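# Stow earphones in chest drawer and close it

## Task

Place the coiled earphones inside the small chest's open drawer, then push the drawer closed, keeping the chest standing upright.

## Robot and tools

Robot: two seven-joint arms, left_arm and right_arm, each carrying a two-finger gripper. left_arm's fingers are rigid. right_arm's fingers can fold at a hinge: a part held only near the palm may be held loosely, pulled in, or squeezed harder than asked, while the quarter of each pad nearest the tip grips like rigid fingers. Fingertips pressed end-on into a surface fold easily unless fully closed, so a move can slide past a surface with little sign and spoil the next grasp.

Frames: the scene frame has its origin at table-top height, halfway between the arms' nominal bases; +x points out over the table, +z up, and left_arm sits on the +y side (not the image left). Calibrated bases: left_arm (+0.030, +0.335, +0.013) m, right_arm (+0.032, -0.433, +0.013) m, almost unrotated. Positions and quaternions (wxyz) in results are in the scene frame and can be off by a few centimetres. On each gripper, +z runs along the fingers and the fingers open and close along y. end_effector_position is the point between the pads when shut; the tips sit about 33 mm beyond it at small openings, about 9 mm when wide open.

execute_actions(actions, cameras): actions is a list of actions; each action is a list of up to 15 rows, each row one 1/30 s control step; a short action repeats its final row to fill 15 steps. Every row is a single list of 18 numbers, all in [-1, 1], covering both arms: left dx, dy, dz, rx, ry, rz, left gripper position, force_limit, speed, then the same nine for the right. dx..rz are offsets, not poses: measured along the Hand target's own axes, from the Hand target at the start of that action (every row counts from that same start). 1.0 equals 0.6 m or 180 degrees; rx, ry, rz form one rotation vector. Sending the same offset again moves further. All six zeros re-asks for the current Hand target. Gripper numbers are absolute commands: position +1 fully open (140 mm), pads meet near -0.8, -1 closes until blocked. force_limit sets pad force after a slow close (about 14 N at -1 to 58 N at +1); speed sets finger rate (about 30 mm/s at -1, 250 at +1); faster closes grip harder. Both start at +1. To leave a gripper untouched, resend its last three numbers; 0 is a real command. cameras: list of names, ["all"], or []; an empty actions list returns images by default.

move(target, speed, blend, blocking, cameras): target is one 18-number row or a list of up to 15 such rows, same layout and scale; each row is an offset from the Hand targets at the move's start, not from the previous row. Paths are straight, do not avoid obstacles, end together, and are capped at 10 s. speed: top path speed in m/s, 0.002 to 2, default 0.25 (one value, or one per target). blend: corner rounding in metres per target, default 0 (stop at each). blocking=false returns after about 0.5 s while the move continues. The result adds a move: line giving the ending (done, off_target, moving, held, fault) and any limits (paced = clipped, held = steps withheld). Faster moves lag, stray and hit harder.

wait(seconds 0 to 10): the arms keep their last command. stop: brakes a running move; fingers continue. zoom_image(camera, region [x0, y0, x1, y1] in pixels, at most 504 x 504) enlarges part of the newest image from cam_head_left, cam_head_right, cam_left_wrist or cam_right_wrist (all 672x504). clear_fault(arm): clears a reported torque or force fault for left_arm or right_arm. read_manual(section) gives licence text only. finished_scene(scene): ends the current scene by its number; irreversible, so only call it once the drawer is shut with the earphones inside.

Control: each step the commanded pose is clipped to 70 mm and 16 degrees from the measured pose, so one action may fall short. Hand target in results is the last commanded (clipped) pose; the gripper may rest short of it, and a new command (even zeros) asks again. To end a push or reel in a dragged target, command back past the gripper. Large wrist turns can swing the elbow.

Results: object_status 0 moving, 1 blocked while opening, 2 blocked while closing (a grasp), 3 reached position or pads met. Check for 2 after closing at -1. position_measured is in counts: 3 open, 75 about 100 mm, 139 about 60 mm, 200 about 20 mm, 230 pads touching. To tighten, raise force_limit and nudge position (-1 to -0.98); to loosen, reopen and close slowly. Also reported: joint positions, joint torques and external torque estimates, flange force along gripper axes (includes held weight, noisy), joint velocities (may say within noise), Tool commands, and step readings of end_effector_position.

Safety: contact torque limits are 85 N m for the four big joints and 11 N m for forearm roll and wrist joints; net outside force limit 85 N, held weight included. Exceeding either, passing a joint range end, or overspeeding a joint stops that arm until clear_fault. Holding loads, stretching out or pushing into unreachable poses heats motors; watch for MOTOR HOT, since overheating locks the arm for 30 to 60 s or more. Never let the grippers, housings or wrist cameras touch each other, and never close one gripper on the other's fingers. Avoid dropping or flinging the earphones, releasing them while moving, slamming the drawer, knocking the chest over, and striking fixed or heavy objects. Nothing may end up off the table. Loose objects may occasionally get nudged by outside pushes.

Each tool is called after "Request:" in YAML: its name, and indented under it one key for each argument.

## Session

Request:
execute_actions:
  actions: []

Scene clock: 0.00 s.
left_arm: end_effector_position=(+0.3983, +0.0507, +0.3462) position_measured=3 object_status=3 end_effector_quat_wxyz=(-0.054, -0.597, +0.799, +0.051) | right_arm: end_effector_position=(+0.7342, -0.0287, +0.3017) position_measured=3 object_status=3 end_effector_quat_wxyz=(-0.273, +0.824, -0.433, +0.242)
Joint positions: left_arm=[-0.616 -0.174 0.007 -1.953 -0.069 1.647 -0.315] | right_arm=[0.64 0.287 -0.13 -1.873 -0.327 2.885 0.218]
Joint velocities: within noise
Joint torques (N m): no reading
External joint torques (N m): no reading
Flange force (N): no reading
Hand target: left_arm +0.3983, +0.0507, +0.3462; -0.054, -0.597, +0.799, +0.051 | right_arm +0.7342, -0.0287, +0.3017; -0.273, +0.824, -0.433, +0.242
Tool commands: left_gripper/position=+1.0 left_gripper/force_limit=+1.0 left_gripper/speed=+1.0 right_gripper/position=+1.0 right_gripper/force_limit=+1.0 right_gripper/speed=+1.0

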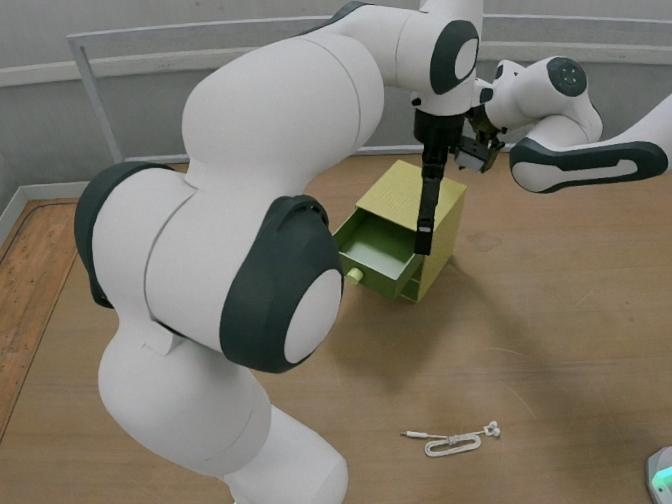

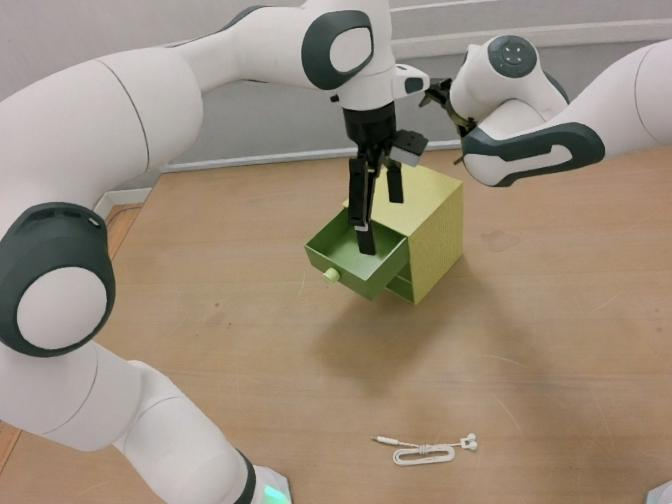

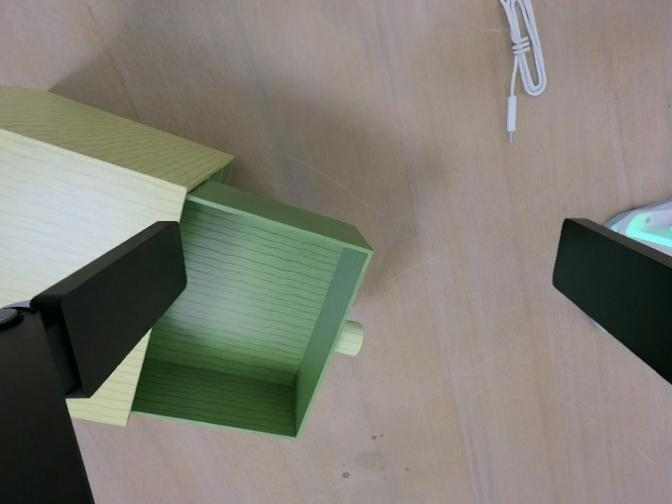

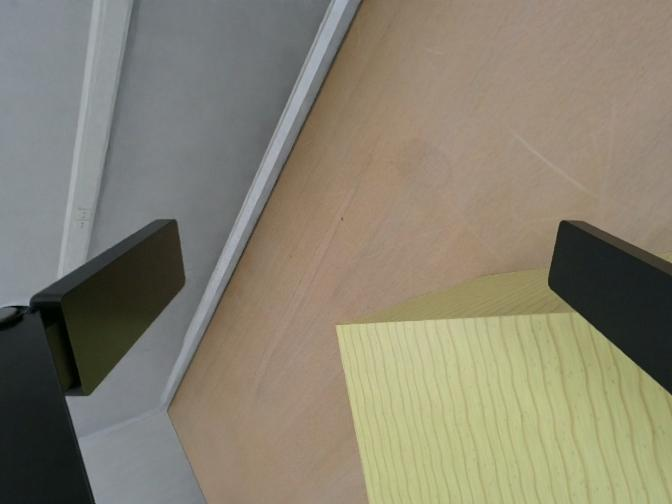

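Request:
move:
  target:
    - [0.197,0.432,0.068,0.047,-0.001,-0.091,1,1,1,0.027,-0.11,-0.122,0,0,0,1,1,1]
    - [0.193,0.408,0.227,0.047,-0.001,-0.091,1,1,1,0.426,0.427,-0.562,0,0,0,1,1,1]
  blend: 0.03
  cameras: ["all"]

Scene clock: 25.40 s.
left_arm: end_effector_position=(+0.1138, +0.0119, +0.2508) position_measured=3 object_status=3 end_effector_quat_wxyz=(-0.001, +0.708, -0.706, -0.001) | right_arm: end_effector_position=(+0.5013, -0.4483, +0.4213) position_measured=3 object_status=3 end_effector_quat_wxyz=(-0.274, +0.822, -0.436, +0.242)
Joint positions: left_arm=[-0.627 -0.842 -0.587 -2.639 -0.444 1.858 -0.914] | right_arm=[0.458 -1.018 -0.553 -2.655 -0.315 2.435 -0.458]
Joint velocities: left_arm=[within noise] | right_arm=[-0.001 0 0.001 0 0 -0.001 -0.005]
Joint torques (N m): left_arm=[-0.18 -1.35 10.13 21.13 0.53 2.99 -0.03] | right_arm=[0.72 2.08 10.29 23.17 0.49 3.22 -0.28]
External joint torques (N m): left_arm=[-0.16 0.53 0.55 -1.4 -0.25 0.35 -0.03] | right_arm=[0.67 0.43 -0.21 0.26 -0.2 -0.38 -0.22]
Flange force (N): left_arm=[-2.1 -0.5 3.8] | right_arm=[2.5 -2.0 0.4]
Hand target: left_arm +0.1135, +0.0112, +0.2500; +0.000, +0.707, -0.708, +0.000 | right_arm +0.5007, -0.4480, +0.4213; -0.273, +0.824, -0.433, +0.242
Off the commanded pose: left_arm 0.001 m, 0 deg | right_arm 0.001 m, 0 deg.
move: done

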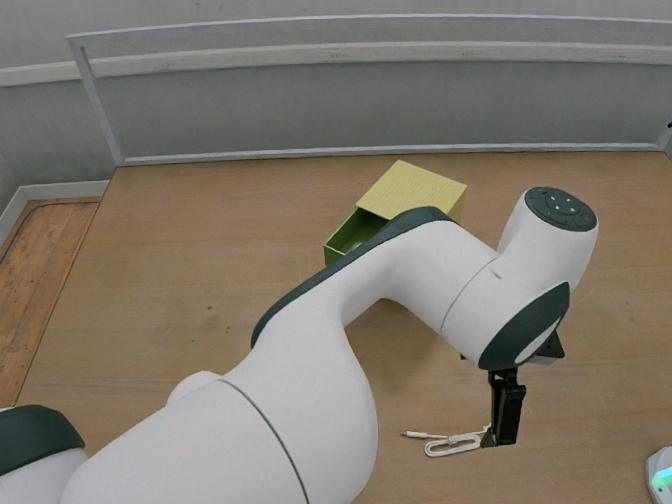

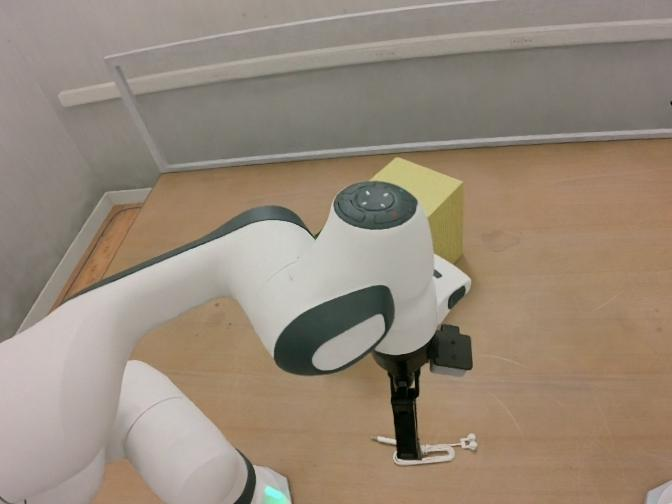

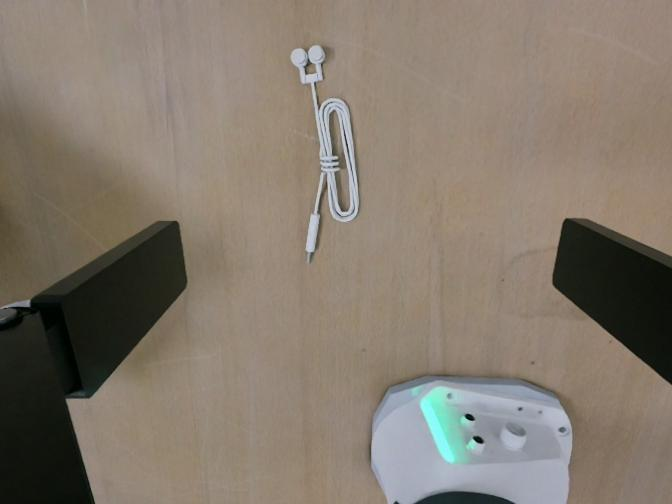

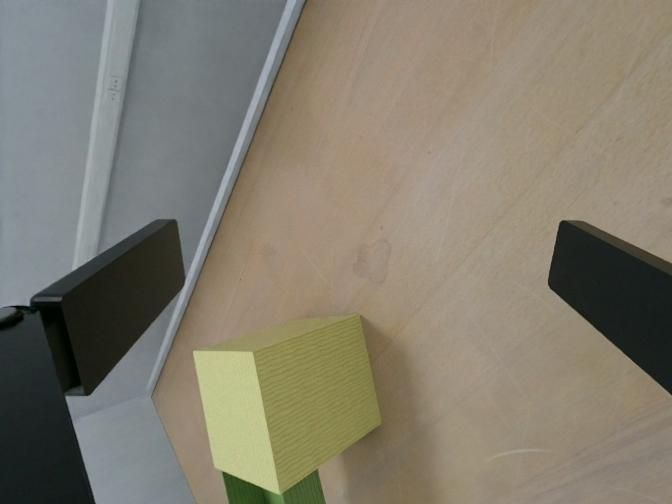

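Request:
move:
  target: [0.009,-0.0175,0.333,0,0,0,-0.285,-1,0,0,0,0,0,0,0,1,1,1]
  speed: 0.2
  cameras: ["cam_left_wrist"]

Scene clock: 37.90 s.
left_arm: end_effector_position=(+0.1230, +0.0076, +0.0497) position_measured=165 object_status=3 end_effector_quat_wxyz=(+0.000, +0.707, -0.707, -0.003) | right_arm: end_effector_position=(+0.5013, -0.4483, +0.4212) position_measured=3 object_status=3 end_effector_quat_wxyz=(-0.274, +0.823, -0.435, +0.242)
Joint positions: left_arm=[-0.465 -0.368 -0.964 -2.877 -0.59 2.576 -0.881] | right_arm=[0.458 -1.018 -0.553 -2.655 -0.315 2.434 -0.461]
Joint velocities: left_arm=[0.001 0 -0.002 -0.001 -0.001 0.004 0] | right_arm=[0 0.001 0 0.001 0 0 -0.004]
Joint torques (N m): left_arm=[0.8 -7.3 6.26 15.69 0.56 3.04 -0.16] | right_arm=[0.31 2.32 10.64 23.12 0.72 3.19 -0.26]
External joint torques (N m): left_arm=[0.8 0.24 0.51 -0.56 0.13 0.41 -0.16] | right_arm=[0.35 0.65 0.27 0.23 0.02 -0.4 -0.2]
Flange force (N): left_arm=[1.5 -2.8 4.3] | right_arm=[1.4 -2.5 0.0]
Hand target: left_arm +0.1238, +0.0057, +0.0502; +0.000, +0.707, -0.708, +0.000 | right_arm +0.5008, -0.4480, +0.4213; -0.273, +0.824, -0.433, +0.242
Off the commanded pose: left_arm 0.002 m, 0 deg | right_arm 0.001 m, 0 deg.
move: done
Images, in order (width x height): cam_left_wrist 672x504.

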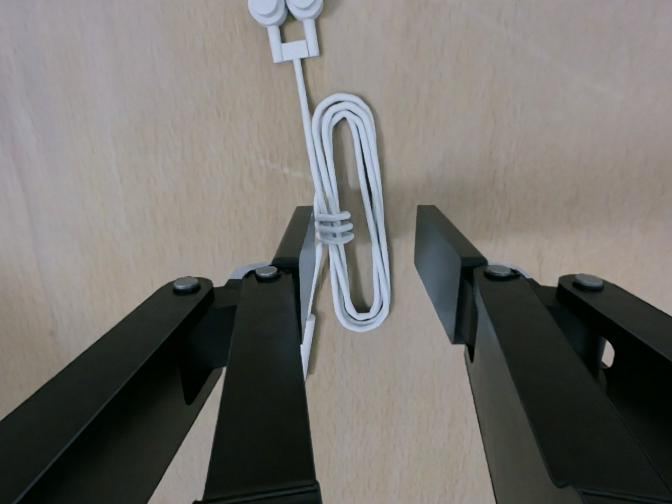

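Request:
move:
  target:
    - [0.002,-0.012,0.018,0,0,-0.04,-0.285,-1,0,0,0,0,0,0,0,1,1,1]
    - [0.002,-0.012,0.027,0,0,-0.04,-1,-1,-1,0,0,0,0,0,0,1,1,1]
  speed: 0.04
  cameras: ["cam_left_wrist"]

Scene clock: 51.57 s.
left_arm: end_effector_position=(+0.1303, +0.0060, +0.0336) position_measured=215 object_status=0 end_effector_quat_wxyz=(+0.000, +0.748, -0.664, -0.002) | right_arm: end_effector_position=(+0.5013, -0.4483, +0.4212) position_measured=3 object_status=3 end_effector_quat_wxyz=(-0.274, +0.823, -0.435, +0.242)
Joint positions: left_arm=[-0.33 -0.303 -1.086 -2.868 -0.593 2.646 -0.981] | right_arm=[0.458 -1.018 -0.553 -2.655 -0.315 2.434 -0.461]
Joint torques (N m): left_arm=[0.71 -7.33 5.38 14.48 0.31 2.91 -0.3] | right_arm=[0.3 2.27 10.59 23.19 0.71 3.19 -0.26]
External joint torques (N m): left_arm=[0.71 -0.53 0.12 -0.92 -0.07 0.28 -0.3] | right_arm=[0.28 0.53 0.16 0.37 0.02 -0.39 -0.2]
Flange force (N): left_arm=[0.0 0.0 0.0] | right_arm=[1.7 -2.4 -0.3]
Hand target: left_arm +0.1310, +0.0045, +0.0340; +0.000, +0.750, -0.662, +0.000 | right_arm +0.5008, -0.4480, +0.4213; -0.273, +0.824, -0.433, +0.242
Off the commanded pose: left_arm 0.002 m, 0 deg | right_arm 0.001 m, 0 deg.
move: done
Images, in order (width x height): cam_left_wrist 672x504.

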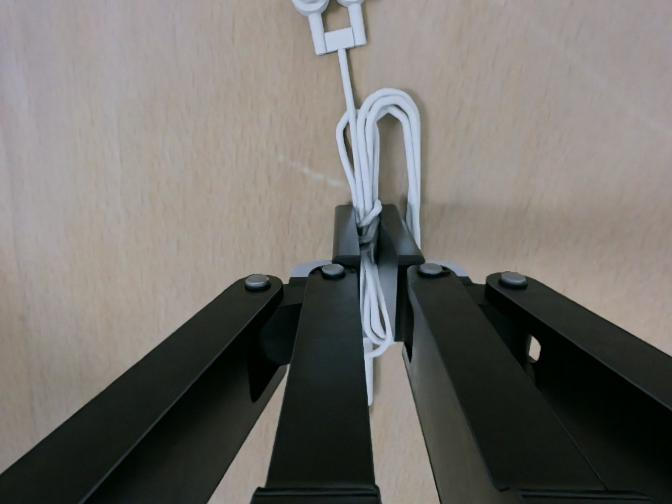

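Request:
move:
  target:
    - [0,0,-0.06,0,0,0,-1,-1,-1,0,0,0,0,0,0,1,1,1]
    - [0,0,-0.48,0,0,0.1,-1,-1,-1,0,0,0,0,0,0,1,1,1]
    - [-0.13,-0.25,-0.543,0,0,0.728,-1,-1,-1,0,0,0,0,0,0,1,1,1]
  speed: [0.06,0.25,0.4]
  blend: 0.02
  cameras: ["all"]

Scene clock: 64.50 s.
left_arm: end_effector_position=(+0.2696, +0.0995, +0.3589) position_measured=215 object_status=2 end_effector_quat_wxyz=(-0.001, +0.288, +0.958, -0.001) | right_arm: end_effector_position=(+0.5013, -0.4483, +0.4212) position_measured=3 object_status=3 end_effector_quat_wxyz=(-0.274, +0.823, -0.435, +0.242)
Joint positions: left_arm=[-1.642 -0.9 0.576 -2.365 0.438 1.555 0.903] | right_arm=[0.458 -1.018 -0.553 -2.655 -0.315 2.434 -0.461]
Joint velocities: left_arm=[0.001 0.001 0 0 0 -0.001 0.005] | right_arm=[within noise]
Joint torques (N m): left_arm=[-0.09 1.37 -13 20.77 1.15 2.36 0.01] | right_arm=[0.34 2.35 10.57 23.13 0.72 3.18 -0.3]
External joint torques (N m): left_arm=[-0.18 -0.81 -0.22 -0.76 0.39 -0.11 0.01] | right_arm=[0.34 0.68 0.15 0.27 0.03 -0.41 -0.24]
Flange force (N): left_arm=[3.9 1.6 2.4] | right_arm=[1.9 -2.5 0.1]
Hand target: left_arm +0.2705, +0.1006, +0.3596; -0.001, +0.292, +0.957, +0.000 | right_arm +0.5008, -0.4480, +0.4213; -0.273, +0.824, -0.433, +0.242
Off the commanded pose: left_arm 0.002 m, 0 deg | right_arm 0.001 m, 0 deg.
move: done; blend cut to 0.018 m at target 1; limits=paced

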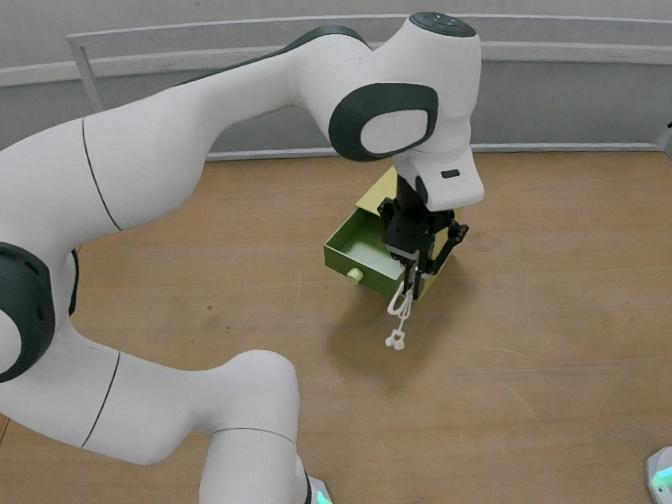

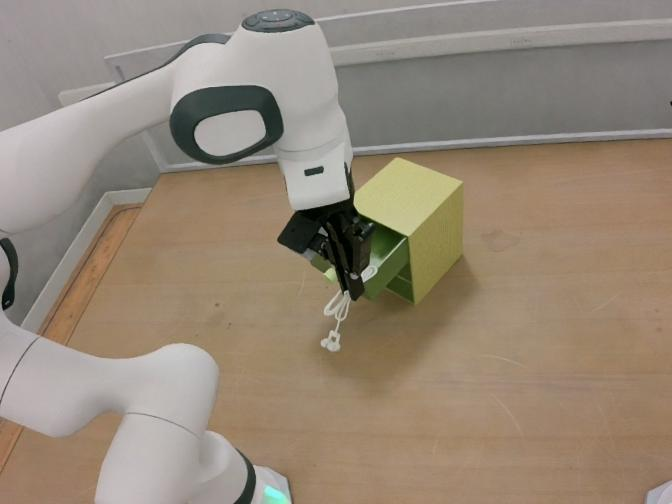

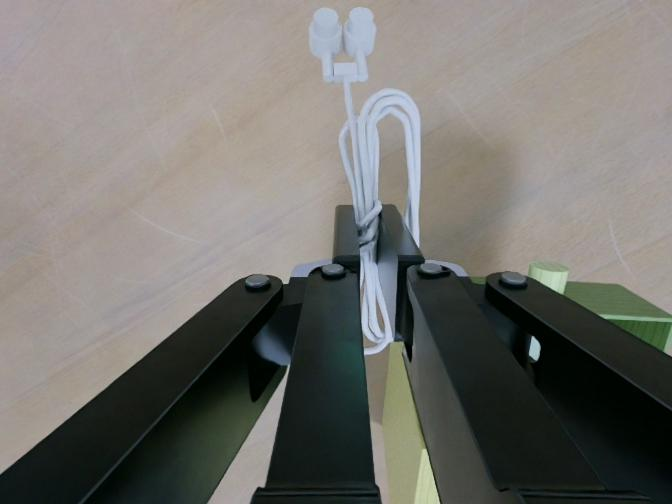

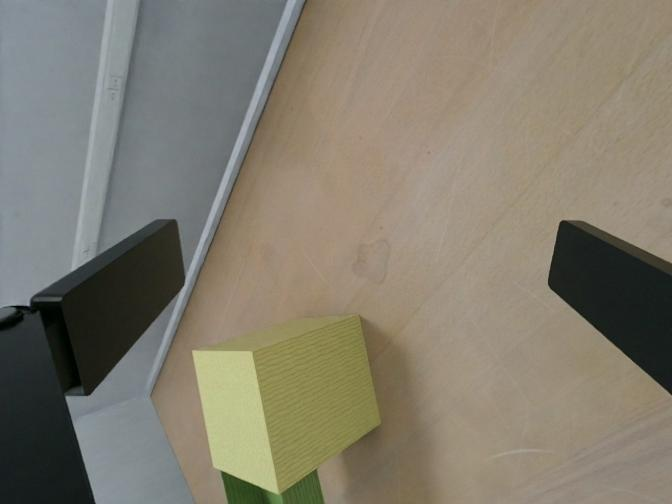

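Request:
move:
  target:
    - [0,0,-0.1,0,0,-0.486,-1,-1,-1,0,0,0,0,0,0,1,1,1]
    - [-0.263,0.229,-0.1,0,0,-0.486,-1,-1,-1,0,0,0,0,0,0,1,1,1]
  blend: 0.03
  speed: 0.3
  cameras: ["all"]

Scene clock: 89.40 s.
left_arm: end_effector_position=(+0.4791, +0.1272, +0.4194) position_measured=215 object_status=2 end_effector_quat_wxyz=(+0.002, -0.454, +0.891, +0.000) | right_arm: end_effector_position=(+0.5013, -0.4483, +0.4212) position_measured=3 object_status=3 end_effector_quat_wxyz=(-0.274, +0.823, -0.435, +0.242)
Joint positions: left_arm=[-0.794 -0.208 0.317 -1.81 0.067 1.614 0.14] | right_arm=[0.458 -1.018 -0.553 -2.655 -0.315 2.434 -0.461]
Joint velocities: left_arm=[0 -0.001 0.001 -0.001 0 0.001 0.006] | right_arm=[within noise]
Joint torques (N m): left_arm=[-0.08 -22.54 -1.71 23.47 0.3 2.52 0.03] | right_arm=[0.32 2.31 10.6 23.1 0.73 3.2 -0.31]
External joint torques (N m): left_arm=[-0.11 0.09 0.49 -0.53 -0.45 -0.03 0.03] | right_arm=[0.3 0.58 0.16 0.26 0.04 -0.39 -0.25]
Flange force (N): left_arm=[-0.3 0.8 1.5] | right_arm=[1.7 -2.3 -0.1]
Hand target: left_arm +0.4782, +0.1266, +0.4194; -0.001, -0.451, +0.893, +0.000 | right_arm +0.5008, -0.4480, +0.4213; -0.273, +0.824, -0.433, +0.242
Off the commanded pose: left_arm 0.001 m, 0 deg | right_arm 0.001 m, 0 deg.
move: done

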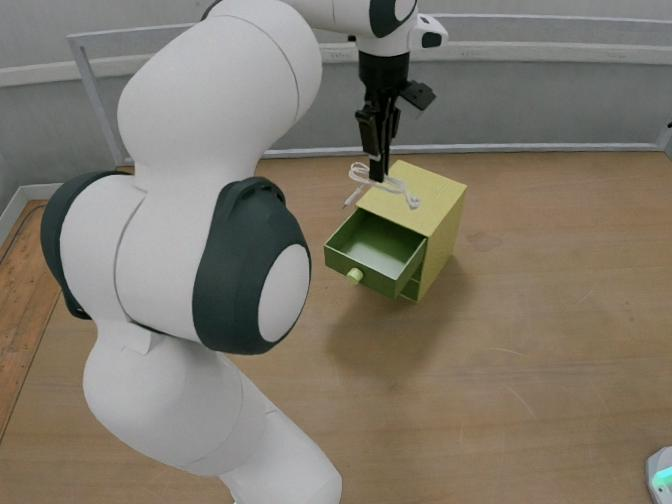

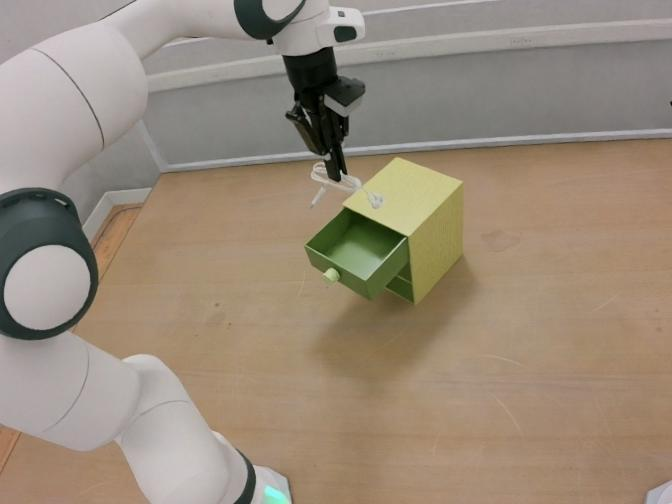

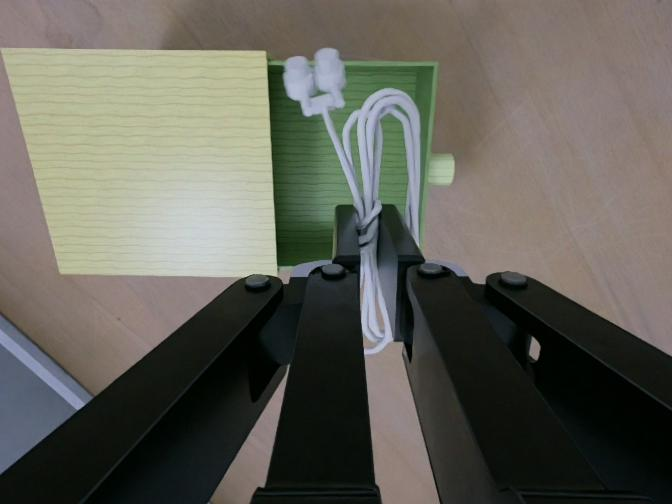

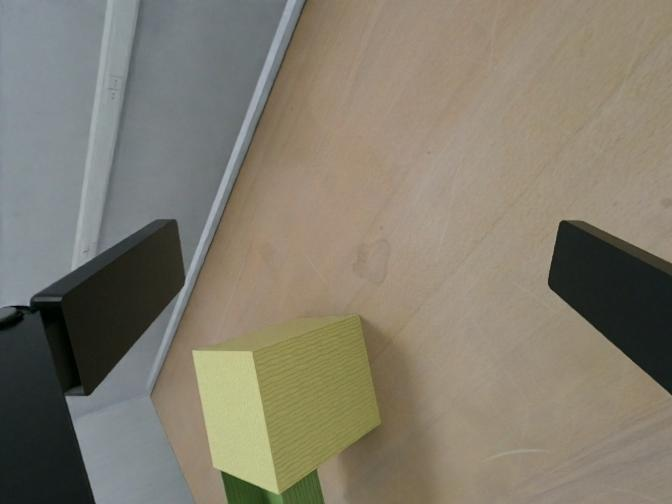

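Request:
move:
  target: [-0.008,0,0.2,0,0,0,-1,-1,-1,0,0,0,0,0,0,1,1,1]
  speed: 0.15
  cameras: ["cam_head_left","cam_head_right","cam_left_wrist"]

Request:
zoom_image:
  camera: "cam_head_right"
  region: [270, 120, 480, 310]

Scene clock: 101.17 s.
left_arm: end_effector_position=(+0.4794, +0.1295, +0.2996) position_measured=215 object_status=2 end_effector_quat_wxyz=(-0.002, -0.453, +0.892, +0.001) | right_arm: end_effector_position=(+0.5013, -0.4483, +0.4212) position_measured=3 object_status=3 end_effector_quat_wxyz=(-0.274, +0.823, -0.435, +0.242)
Joint positions: left_arm=[-0.788 -0.211 0.336 -2.116 0.07 1.912 0.146] | right_arm=[0.458 -1.018 -0.553 -2.655 -0.315 2.434 -0.461]
Joint velocities: left_arm=[0.001 0 -0.001 0 0 0.005 0] | right_arm=[within noise]
Joint torques (N m): left_arm=[0.41 -23.67 -1.78 23.31 1.05 2.91 0.02] | right_arm=[0.35 2.31 10.59 23.15 0.72 3.19 -0.27]
External joint torques (N m): left_arm=[0.4 -0.39 0.54 -1.38 0.35 0.36 0.02] | right_arm=[0.33 0.6 0.12 0.31 0.02 -0.4 -0.21]
Flange force (N): left_arm=[0.1 5.8 3.8] | right_arm=[1.8 -2.4 0.0]
Hand target: left_arm +0.4809, +0.1305, +0.2994; -0.001, -0.451, +0.893, +0.000 | right_arm +0.5008, -0.4480, +0.4213; -0.273, +0.824, -0.433, +0.242
Off the commanded pose: left_arm 0.002 m, 0 deg | right_arm 0.001 m, 0 deg.
move: done
Images, in order (width x height): cam_head_left 672x504, cam_head_right 672x504, cam_left_wrist 672x504.

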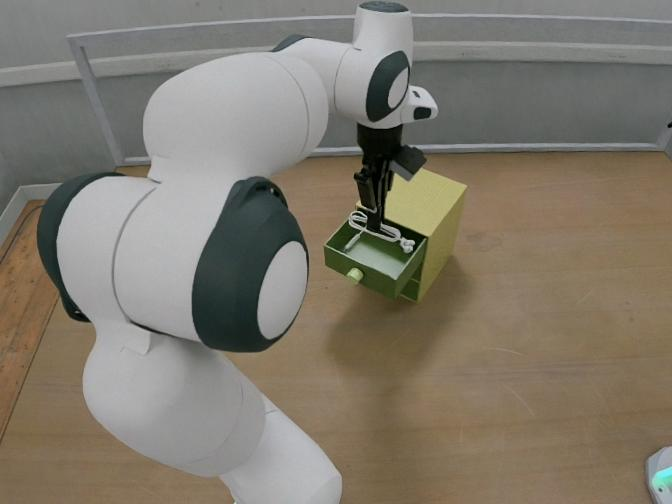

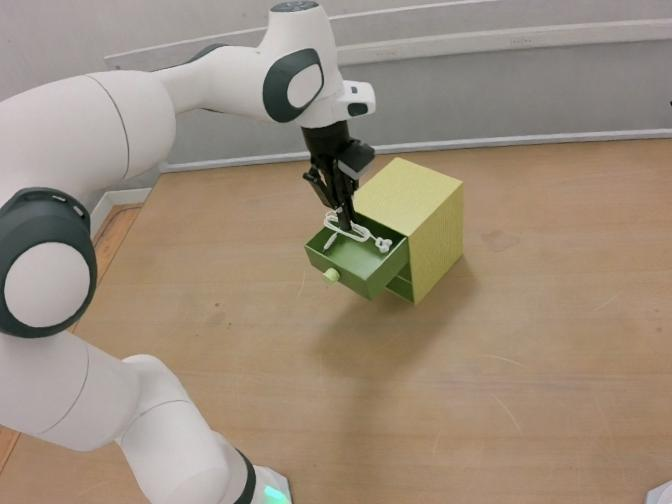

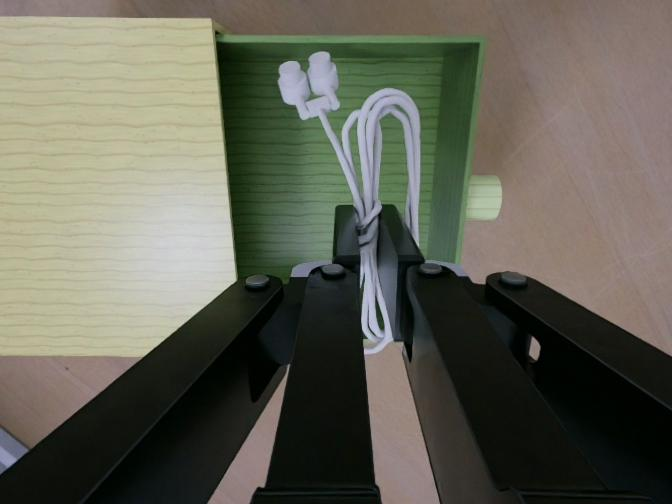

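Scaled by 2.400 from the camera's 672x504 image, which has a finer 960x720 frame.

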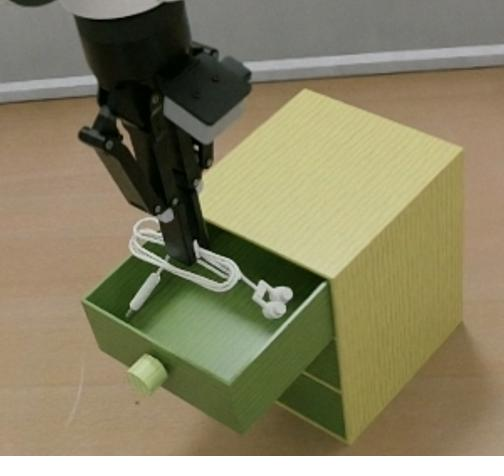

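Request:
move:
  target:
    - [0,0,0.1,0,0,0,-1,-1,-1,0,0,0,0,0,0,1,1,1]
  speed: 0.08
  cameras: ["cam_head_right","cam_left_wrist"]

Request:
zoom_image:
  camera: "cam_head_right"
  region: [270, 120, 480, 310]

Scene clock: 111.67 s.
left_arm: end_effector_position=(+0.4804, +0.1313, +0.2400) position_measured=215 object_status=2 end_effector_quat_wxyz=(+0.000, -0.452, +0.892, +0.002) | right_arm: end_effector_position=(+0.5013, -0.4483, +0.4212) position_measured=3 object_status=3 end_effector_quat_wxyz=(-0.274, +0.823, -0.435, +0.242)
Joint positions: left_arm=[-0.788 -0.17 0.349 -2.231 0.068 2.066 0.153] | right_arm=[0.458 -1.018 -0.553 -2.655 -0.315 2.434 -0.461]
Joint velocities: left_arm=[0 0.002 0.002 0.001 0 0.003 0] | right_arm=[within noise]
Joint torques (N m): left_arm=[0.34 -24.21 -1.33 22.95 0.21 2.85 0.05] | right_arm=[0.34 2.32 10.6 23.14 0.72 3.21 -0.28]
External joint torques (N m): left_arm=[0.23 -0.13 0.46 -1.25 -0.45 0.3 0.05] | right_arm=[0.29 0.64 0.16 0.28 0.02 -0.38 -0.22]
Flange force (N): left_arm=[0.1 3.8 3.0] | right_arm=[1.8 -2.5 0.1]
Hand target: left_arm +0.4808, +0.1305, +0.2394; -0.001, -0.451, +0.893, +0.000 | right_arm +0.5008, -0.4480, +0.4213; -0.273, +0.824, -0.433, +0.242
Off the commanded pose: left_arm 0.001 m, 0 deg | right_arm 0.001 m, 0 deg.
move: done
Images, in order (width x height): cam_head_right 672x504, cam_left_wrist 672x504.

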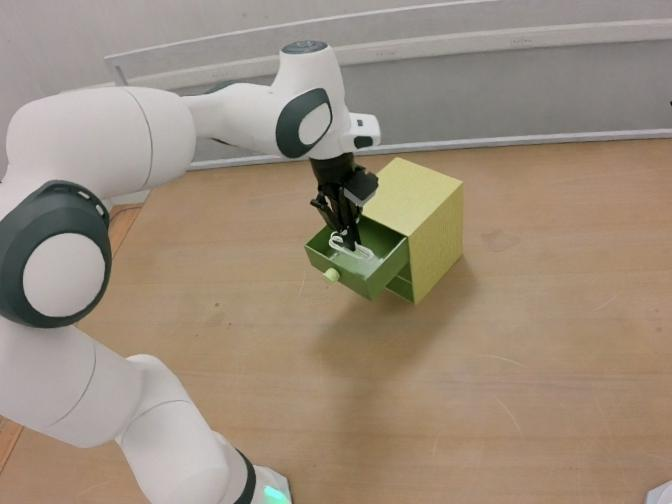

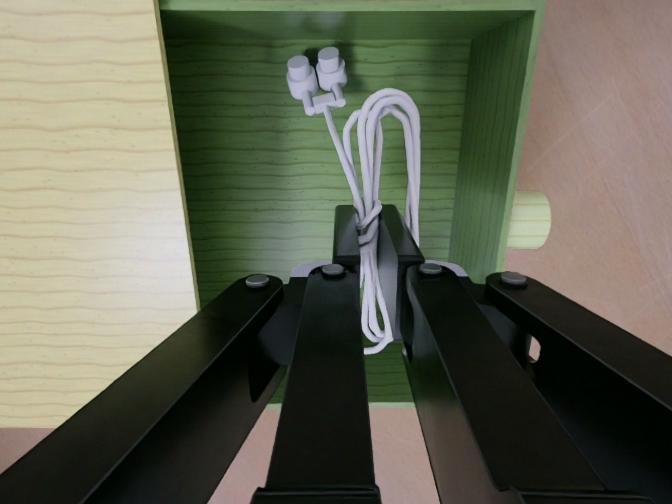

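Scaled by 2.400 from the camera's 672x504 image, which has a finer 960x720 frame.

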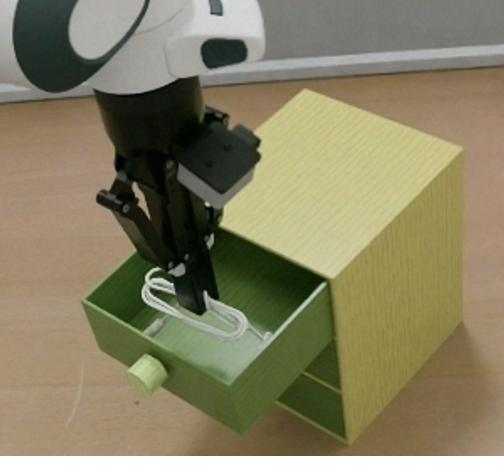

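Request:
move:
  target: [0,0,0.055,0,0,0,-1,-1,-1,0,0,0,0,0,0,1,1,1]
  speed: 0.05
  cameras: ["cam_head_right","cam_left_wrist"]

Request:
zoom_image:
  camera: "cam_head_right"
  region: [270, 120, 480, 310]

Scene clock: 118.40 s.
left_arm: end_effector_position=(+0.4806, +0.1313, +0.2072) position_measured=215 object_status=2 end_effector_quat_wxyz=(+0.000, -0.453, +0.892, +0.002) | right_arm: end_effector_position=(+0.5013, -0.4483, +0.4212) position_measured=3 object_status=3 end_effector_quat_wxyz=(-0.274, +0.823, -0.435, +0.242)
Joint positions: left_arm=[-0.788 -0.135 0.356 -2.283 0.059 2.153 0.162] | right_arm=[0.458 -1.018 -0.553 -2.655 -0.315 2.434 -0.461]
Joint velocities: left_arm=[-0.001 -0.001 0 0 0 0.003 0.002] | right_arm=[within noise]
Joint torques (N m): left_arm=[0.23 -24.64 -1.1 22.38 0.13 2.82 0] | right_arm=[0.31 2.27 10.55 23.11 0.69 3.19 -0.3]
External joint torques (N m): left_arm=[0.16 0.14 0.35 -1.25 -0.5 0.29 0] | right_arm=[0.27 0.54 0.11 0.33 0 -0.38 -0.24]
Flange force (N): left_arm=[0.2 3.0 3.0] | right_arm=[1.8 -2.2 -0.1]
Hand target: left_arm +0.4808, +0.1304, +0.2064; -0.001, -0.451, +0.893, +0.000 | right_arm +0.5008, -0.4480, +0.4213; -0.273, +0.824, -0.433, +0.242
Off the commanded pose: left_arm 0.001 m, 0 deg | right_arm 0.001 m, 0 deg.
move: done
Images, in order (width x height): cam_head_right 672x504, cam_left_wrist 672x504.

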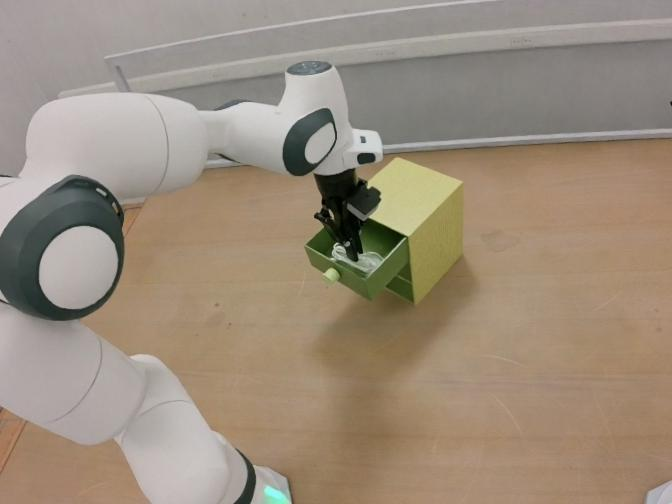

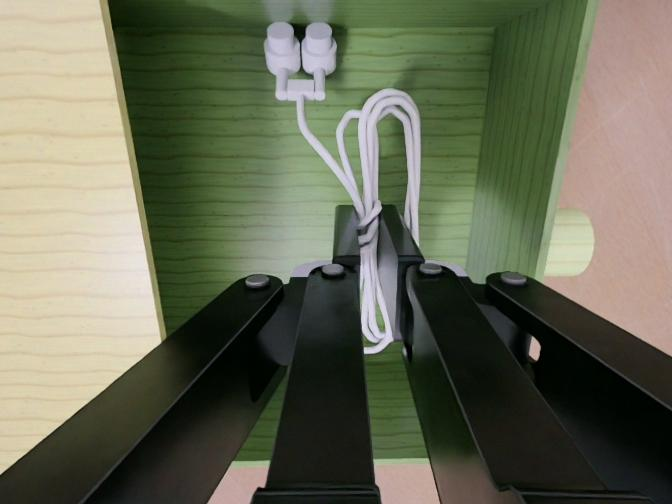

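Scaled by 2.400 from the camera's 672x504 image, which has a finer 960x720 frame.

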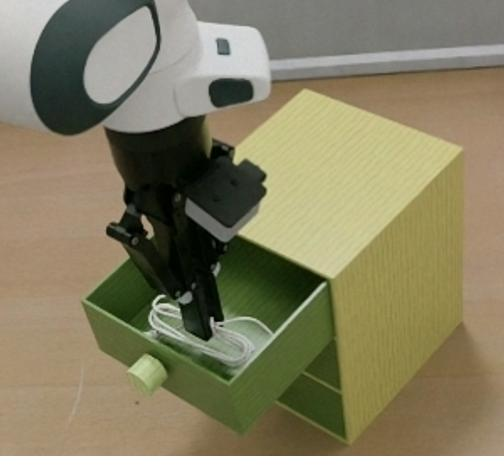

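Request:
move:
  target:
    - [0,0,0.017,0,0,0,-1,-1,-1,0,0,0,0,0,0,1,1,1]
    - [0,0,0.017,0,0,0,-0.4,-1,-1,0,0,0,0,0,0,1,1,1]
  speed: 0.04
  cameras: ["cam_left_wrist"]

Scene clock: 123.50 s.
left_arm: end_effector_position=(+0.4808, +0.1310, +0.1972) position_measured=179 object_status=0 end_effector_quat_wxyz=(+0.000, -0.452, +0.892, +0.001) | right_arm: end_effector_position=(+0.5013, -0.4483, +0.4212) position_measured=3 object_status=3 end_effector_quat_wxyz=(-0.274, +0.823, -0.435, +0.242)
Joint positions: left_arm=[-0.788 -0.122 0.357 -2.297 0.054 2.18 0.166] | right_arm=[0.458 -1.018 -0.553 -2.655 -0.315 2.434 -0.461]
Joint torques (N m): left_arm=[0.38 -24.77 -1.03 22.15 0.17 2.89 0.06] | right_arm=[0.28 2.3 10.56 23.09 0.73 3.21 -0.27]
External joint torques (N m): left_arm=[0.36 0.28 0.31 -1.35 -0.44 0.34 0.06] | right_arm=[0.27 0.62 0.08 0.21 0.03 -0.39 -0.21]
Flange force (N): left_arm=[0.0 3.1 3.4] | right_arm=[1.7 -2.2 0.1]
Hand target: left_arm +0.4808, +0.1304, +0.1962; -0.001, -0.451, +0.893, +0.000 | right_arm +0.5008, -0.4480, +0.4213; -0.273, +0.824, -0.433, +0.242
Off the commanded pose: left_arm 0.001 m, 0 deg | right_arm 0.001 m, 0 deg.
move: done
Images, in order (width x height): cam_left_wrist 672x504.

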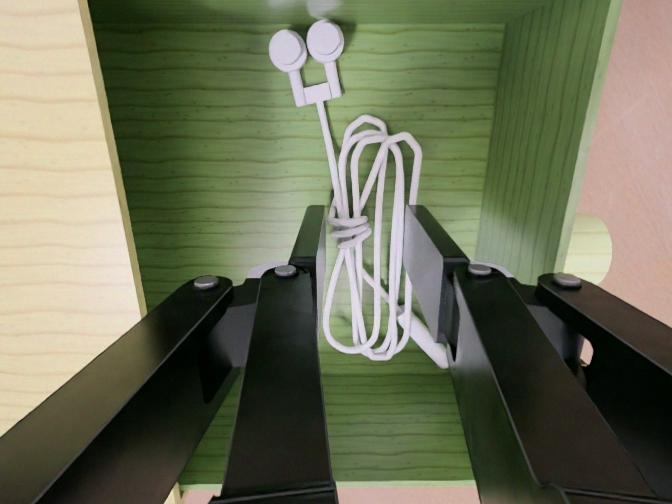

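Request:
move:
  target:
    - [0,0,-0.2,0,0,0,-0.4,-1,-1,0,0,0,0,0,0,1,1,1]
    - [0.007,0.248,-0.2,0,0,0.49,-1,-1,0,0,0,0,0,0,0,1,1,1]
    - [0.007,0.248,-0.003,0,0,0.49,-1,-1,0,0,0,0,0,0,0,1,1,1]
  speed: [0.12,0.3,0.15]
  cameras: ["all"]

Request:
zoom_image:
  camera: "cam_head_right"
  region: [270, 120, 480, 310]

Scene clock: 142.83 s.
left_arm: end_effector_position=(+0.3579, +0.2157, +0.1988) position_measured=233 object_status=3 end_effector_quat_wxyz=(-0.002, +0.300, +0.954, -0.001) | right_arm: end_effector_position=(+0.5013, -0.4483, +0.4212) position_measured=3 object_status=3 end_effector_quat_wxyz=(-0.274, +0.823, -0.435, +0.242)
Joint positions: left_arm=[-1.215 -0.84 0.814 -2.685 0.619 1.952 1.317] | right_arm=[0.458 -1.018 -0.553 -2.655 -0.315 2.434 -0.461]
Joint velocities: left_arm=[0.001 -0.001 0 0 0.001 0.005 -0.002] | right_arm=[within noise]
Joint torques (N m): left_arm=[0.37 1.73 -13.88 18.97 0.97 2.7 -0.3] | right_arm=[0.35 2.35 10.58 23.14 0.72 3.2 -0.28]
External joint torques (N m): left_arm=[0.32 0.74 -0.5 -1.56 0.23 0.26 -0.3] | right_arm=[0.26 0.67 0.05 0.29 0.02 -0.39 -0.22]
Flange force (N): left_arm=[2.7 -2.2 3.6] | right_arm=[2.0 -2.4 0.2]
Hand target: left_arm +0.3586, +0.2154, +0.1981; -0.001, +0.298, +0.955, +0.000 | right_arm +0.5008, -0.4480, +0.4213; -0.273, +0.824, -0.433, +0.242
Off the commanded pose: left_arm 0.001 m, 0 deg | right_arm 0.001 m, 0 deg.
move: done

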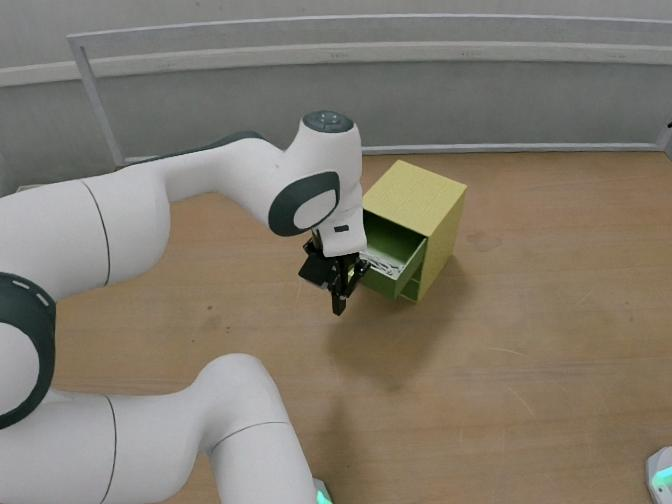

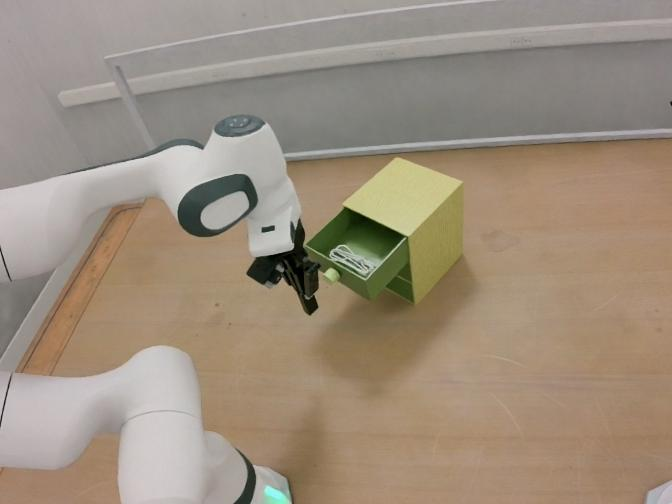

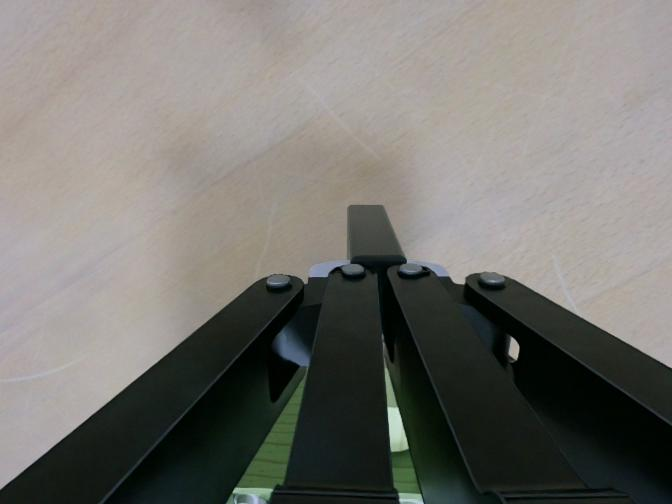

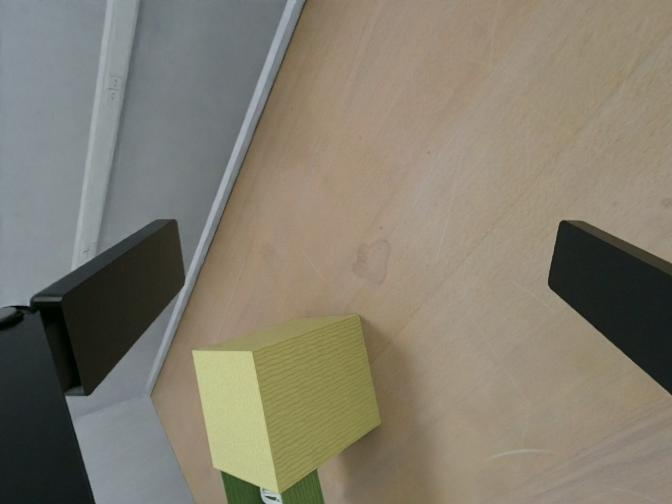

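Scaled by 2.400 from the camera's 672x504 image, which has a finer 960x720 frame.

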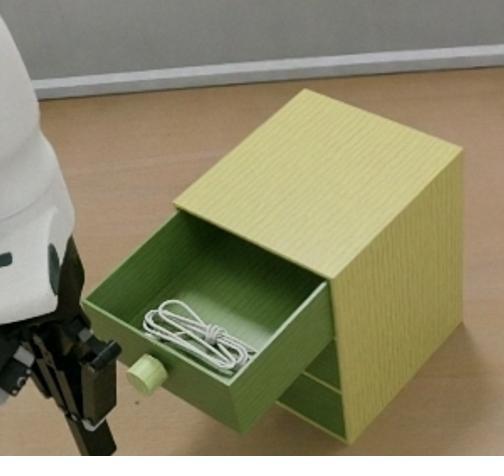

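Request:
move:
  target:
    - [0,0.02,0,0,0,0,-1,-1,0,0,0,0,0,0,0,1,1,1]
    - [-0.217,0.02,0,0,0,0,-1,-1,0,0,0,0,0,0,0,1,1,1]
  speed: 0.06
  cameras: ["cam_head_left","cam_head_right","cam_left_wrist"]

Request:
zoom_image:
  camera: "cam_head_right"
  region: [270, 120, 480, 310]

Scene clock: 152.90 s.
left_arm: end_effector_position=(+0.4711, +0.1527, +0.1969) position_measured=233 object_status=3 end_effector_quat_wxyz=(-0.003, +0.295, +0.956, +0.002) | right_arm: end_effector_position=(+0.5013, -0.4483, +0.4212) position_measured=3 object_status=3 end_effector_quat_wxyz=(-0.274, +0.823, -0.435, +0.242)
Joint positions: left_arm=[-1.677 -0.483 1.204 -2.324 0.519 2.07 1.382] | right_arm=[0.458 -1.018 -0.553 -2.655 -0.315 2.434 -0.461]
Joint torques (N m): left_arm=[-0.33 0.88 -12.65 20.66 0.68 2.7 0.03] | right_arm=[0.34 2.28 10.59 23.14 0.72 3.19 -0.31]
External joint torques (N m): left_arm=[-0.41 -0.76 0.31 -0.77 -0.02 0.28 0.03] | right_arm=[0.31 0.5 0.14 0.37 0.03 -0.38 -0.25]
Flange force (N): left_arm=[1.2 -0.2 2.3] | right_arm=[1.8 -2.3 -0.3]
Hand target: left_arm +0.4725, +0.1513, +0.1980; -0.001, +0.298, +0.955, +0.000 | right_arm +0.5008, -0.4480, +0.4213; -0.273, +0.824, -0.433, +0.242
Off the commanded pose: left_arm 0.002 m, 0 deg | right_arm 0.001 m, 0 deg.
move: done
Images, in order (width x height): cam_head_left 672x504, cam_head_right 672x504, cam_left_wrist 672x504.

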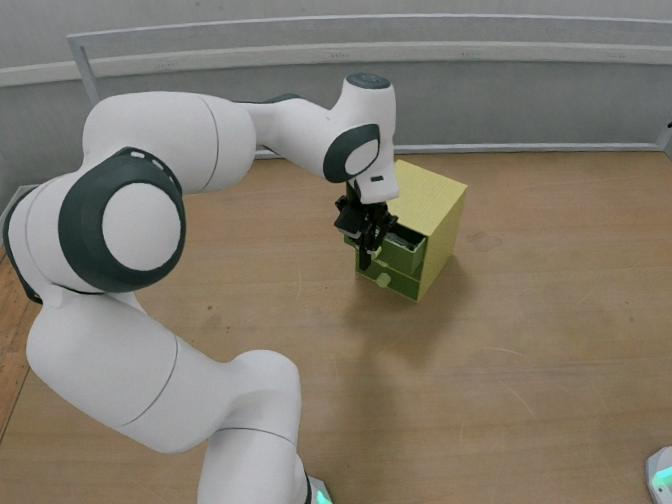

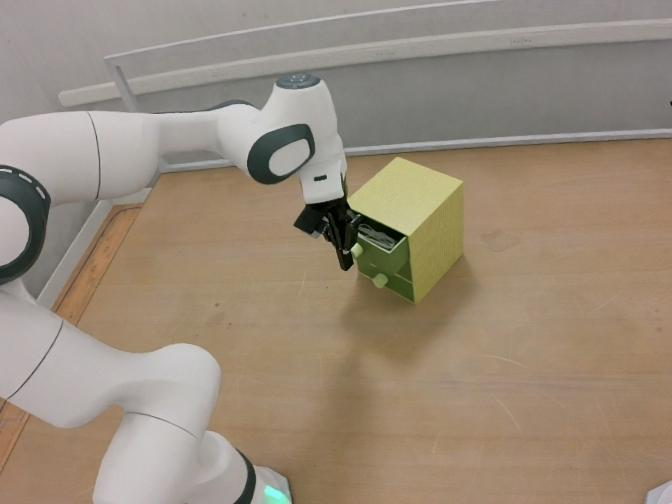

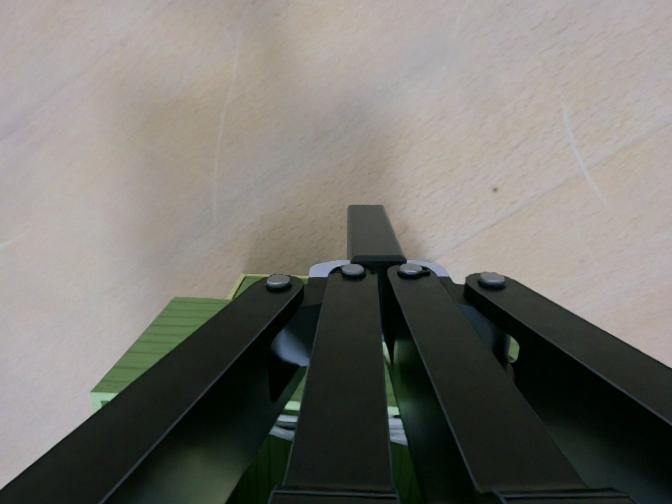

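Scaled by 2.400 from the camera's 672x504 image, which has a finer 960x720 frame.

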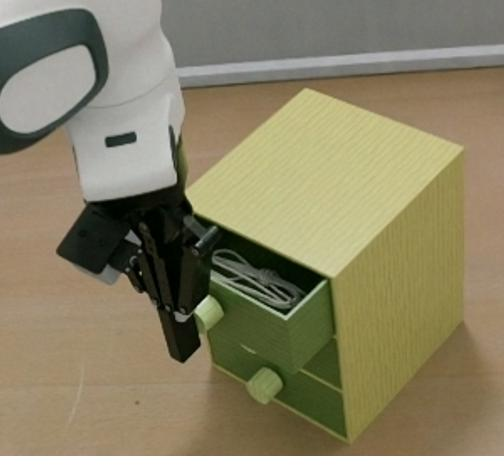

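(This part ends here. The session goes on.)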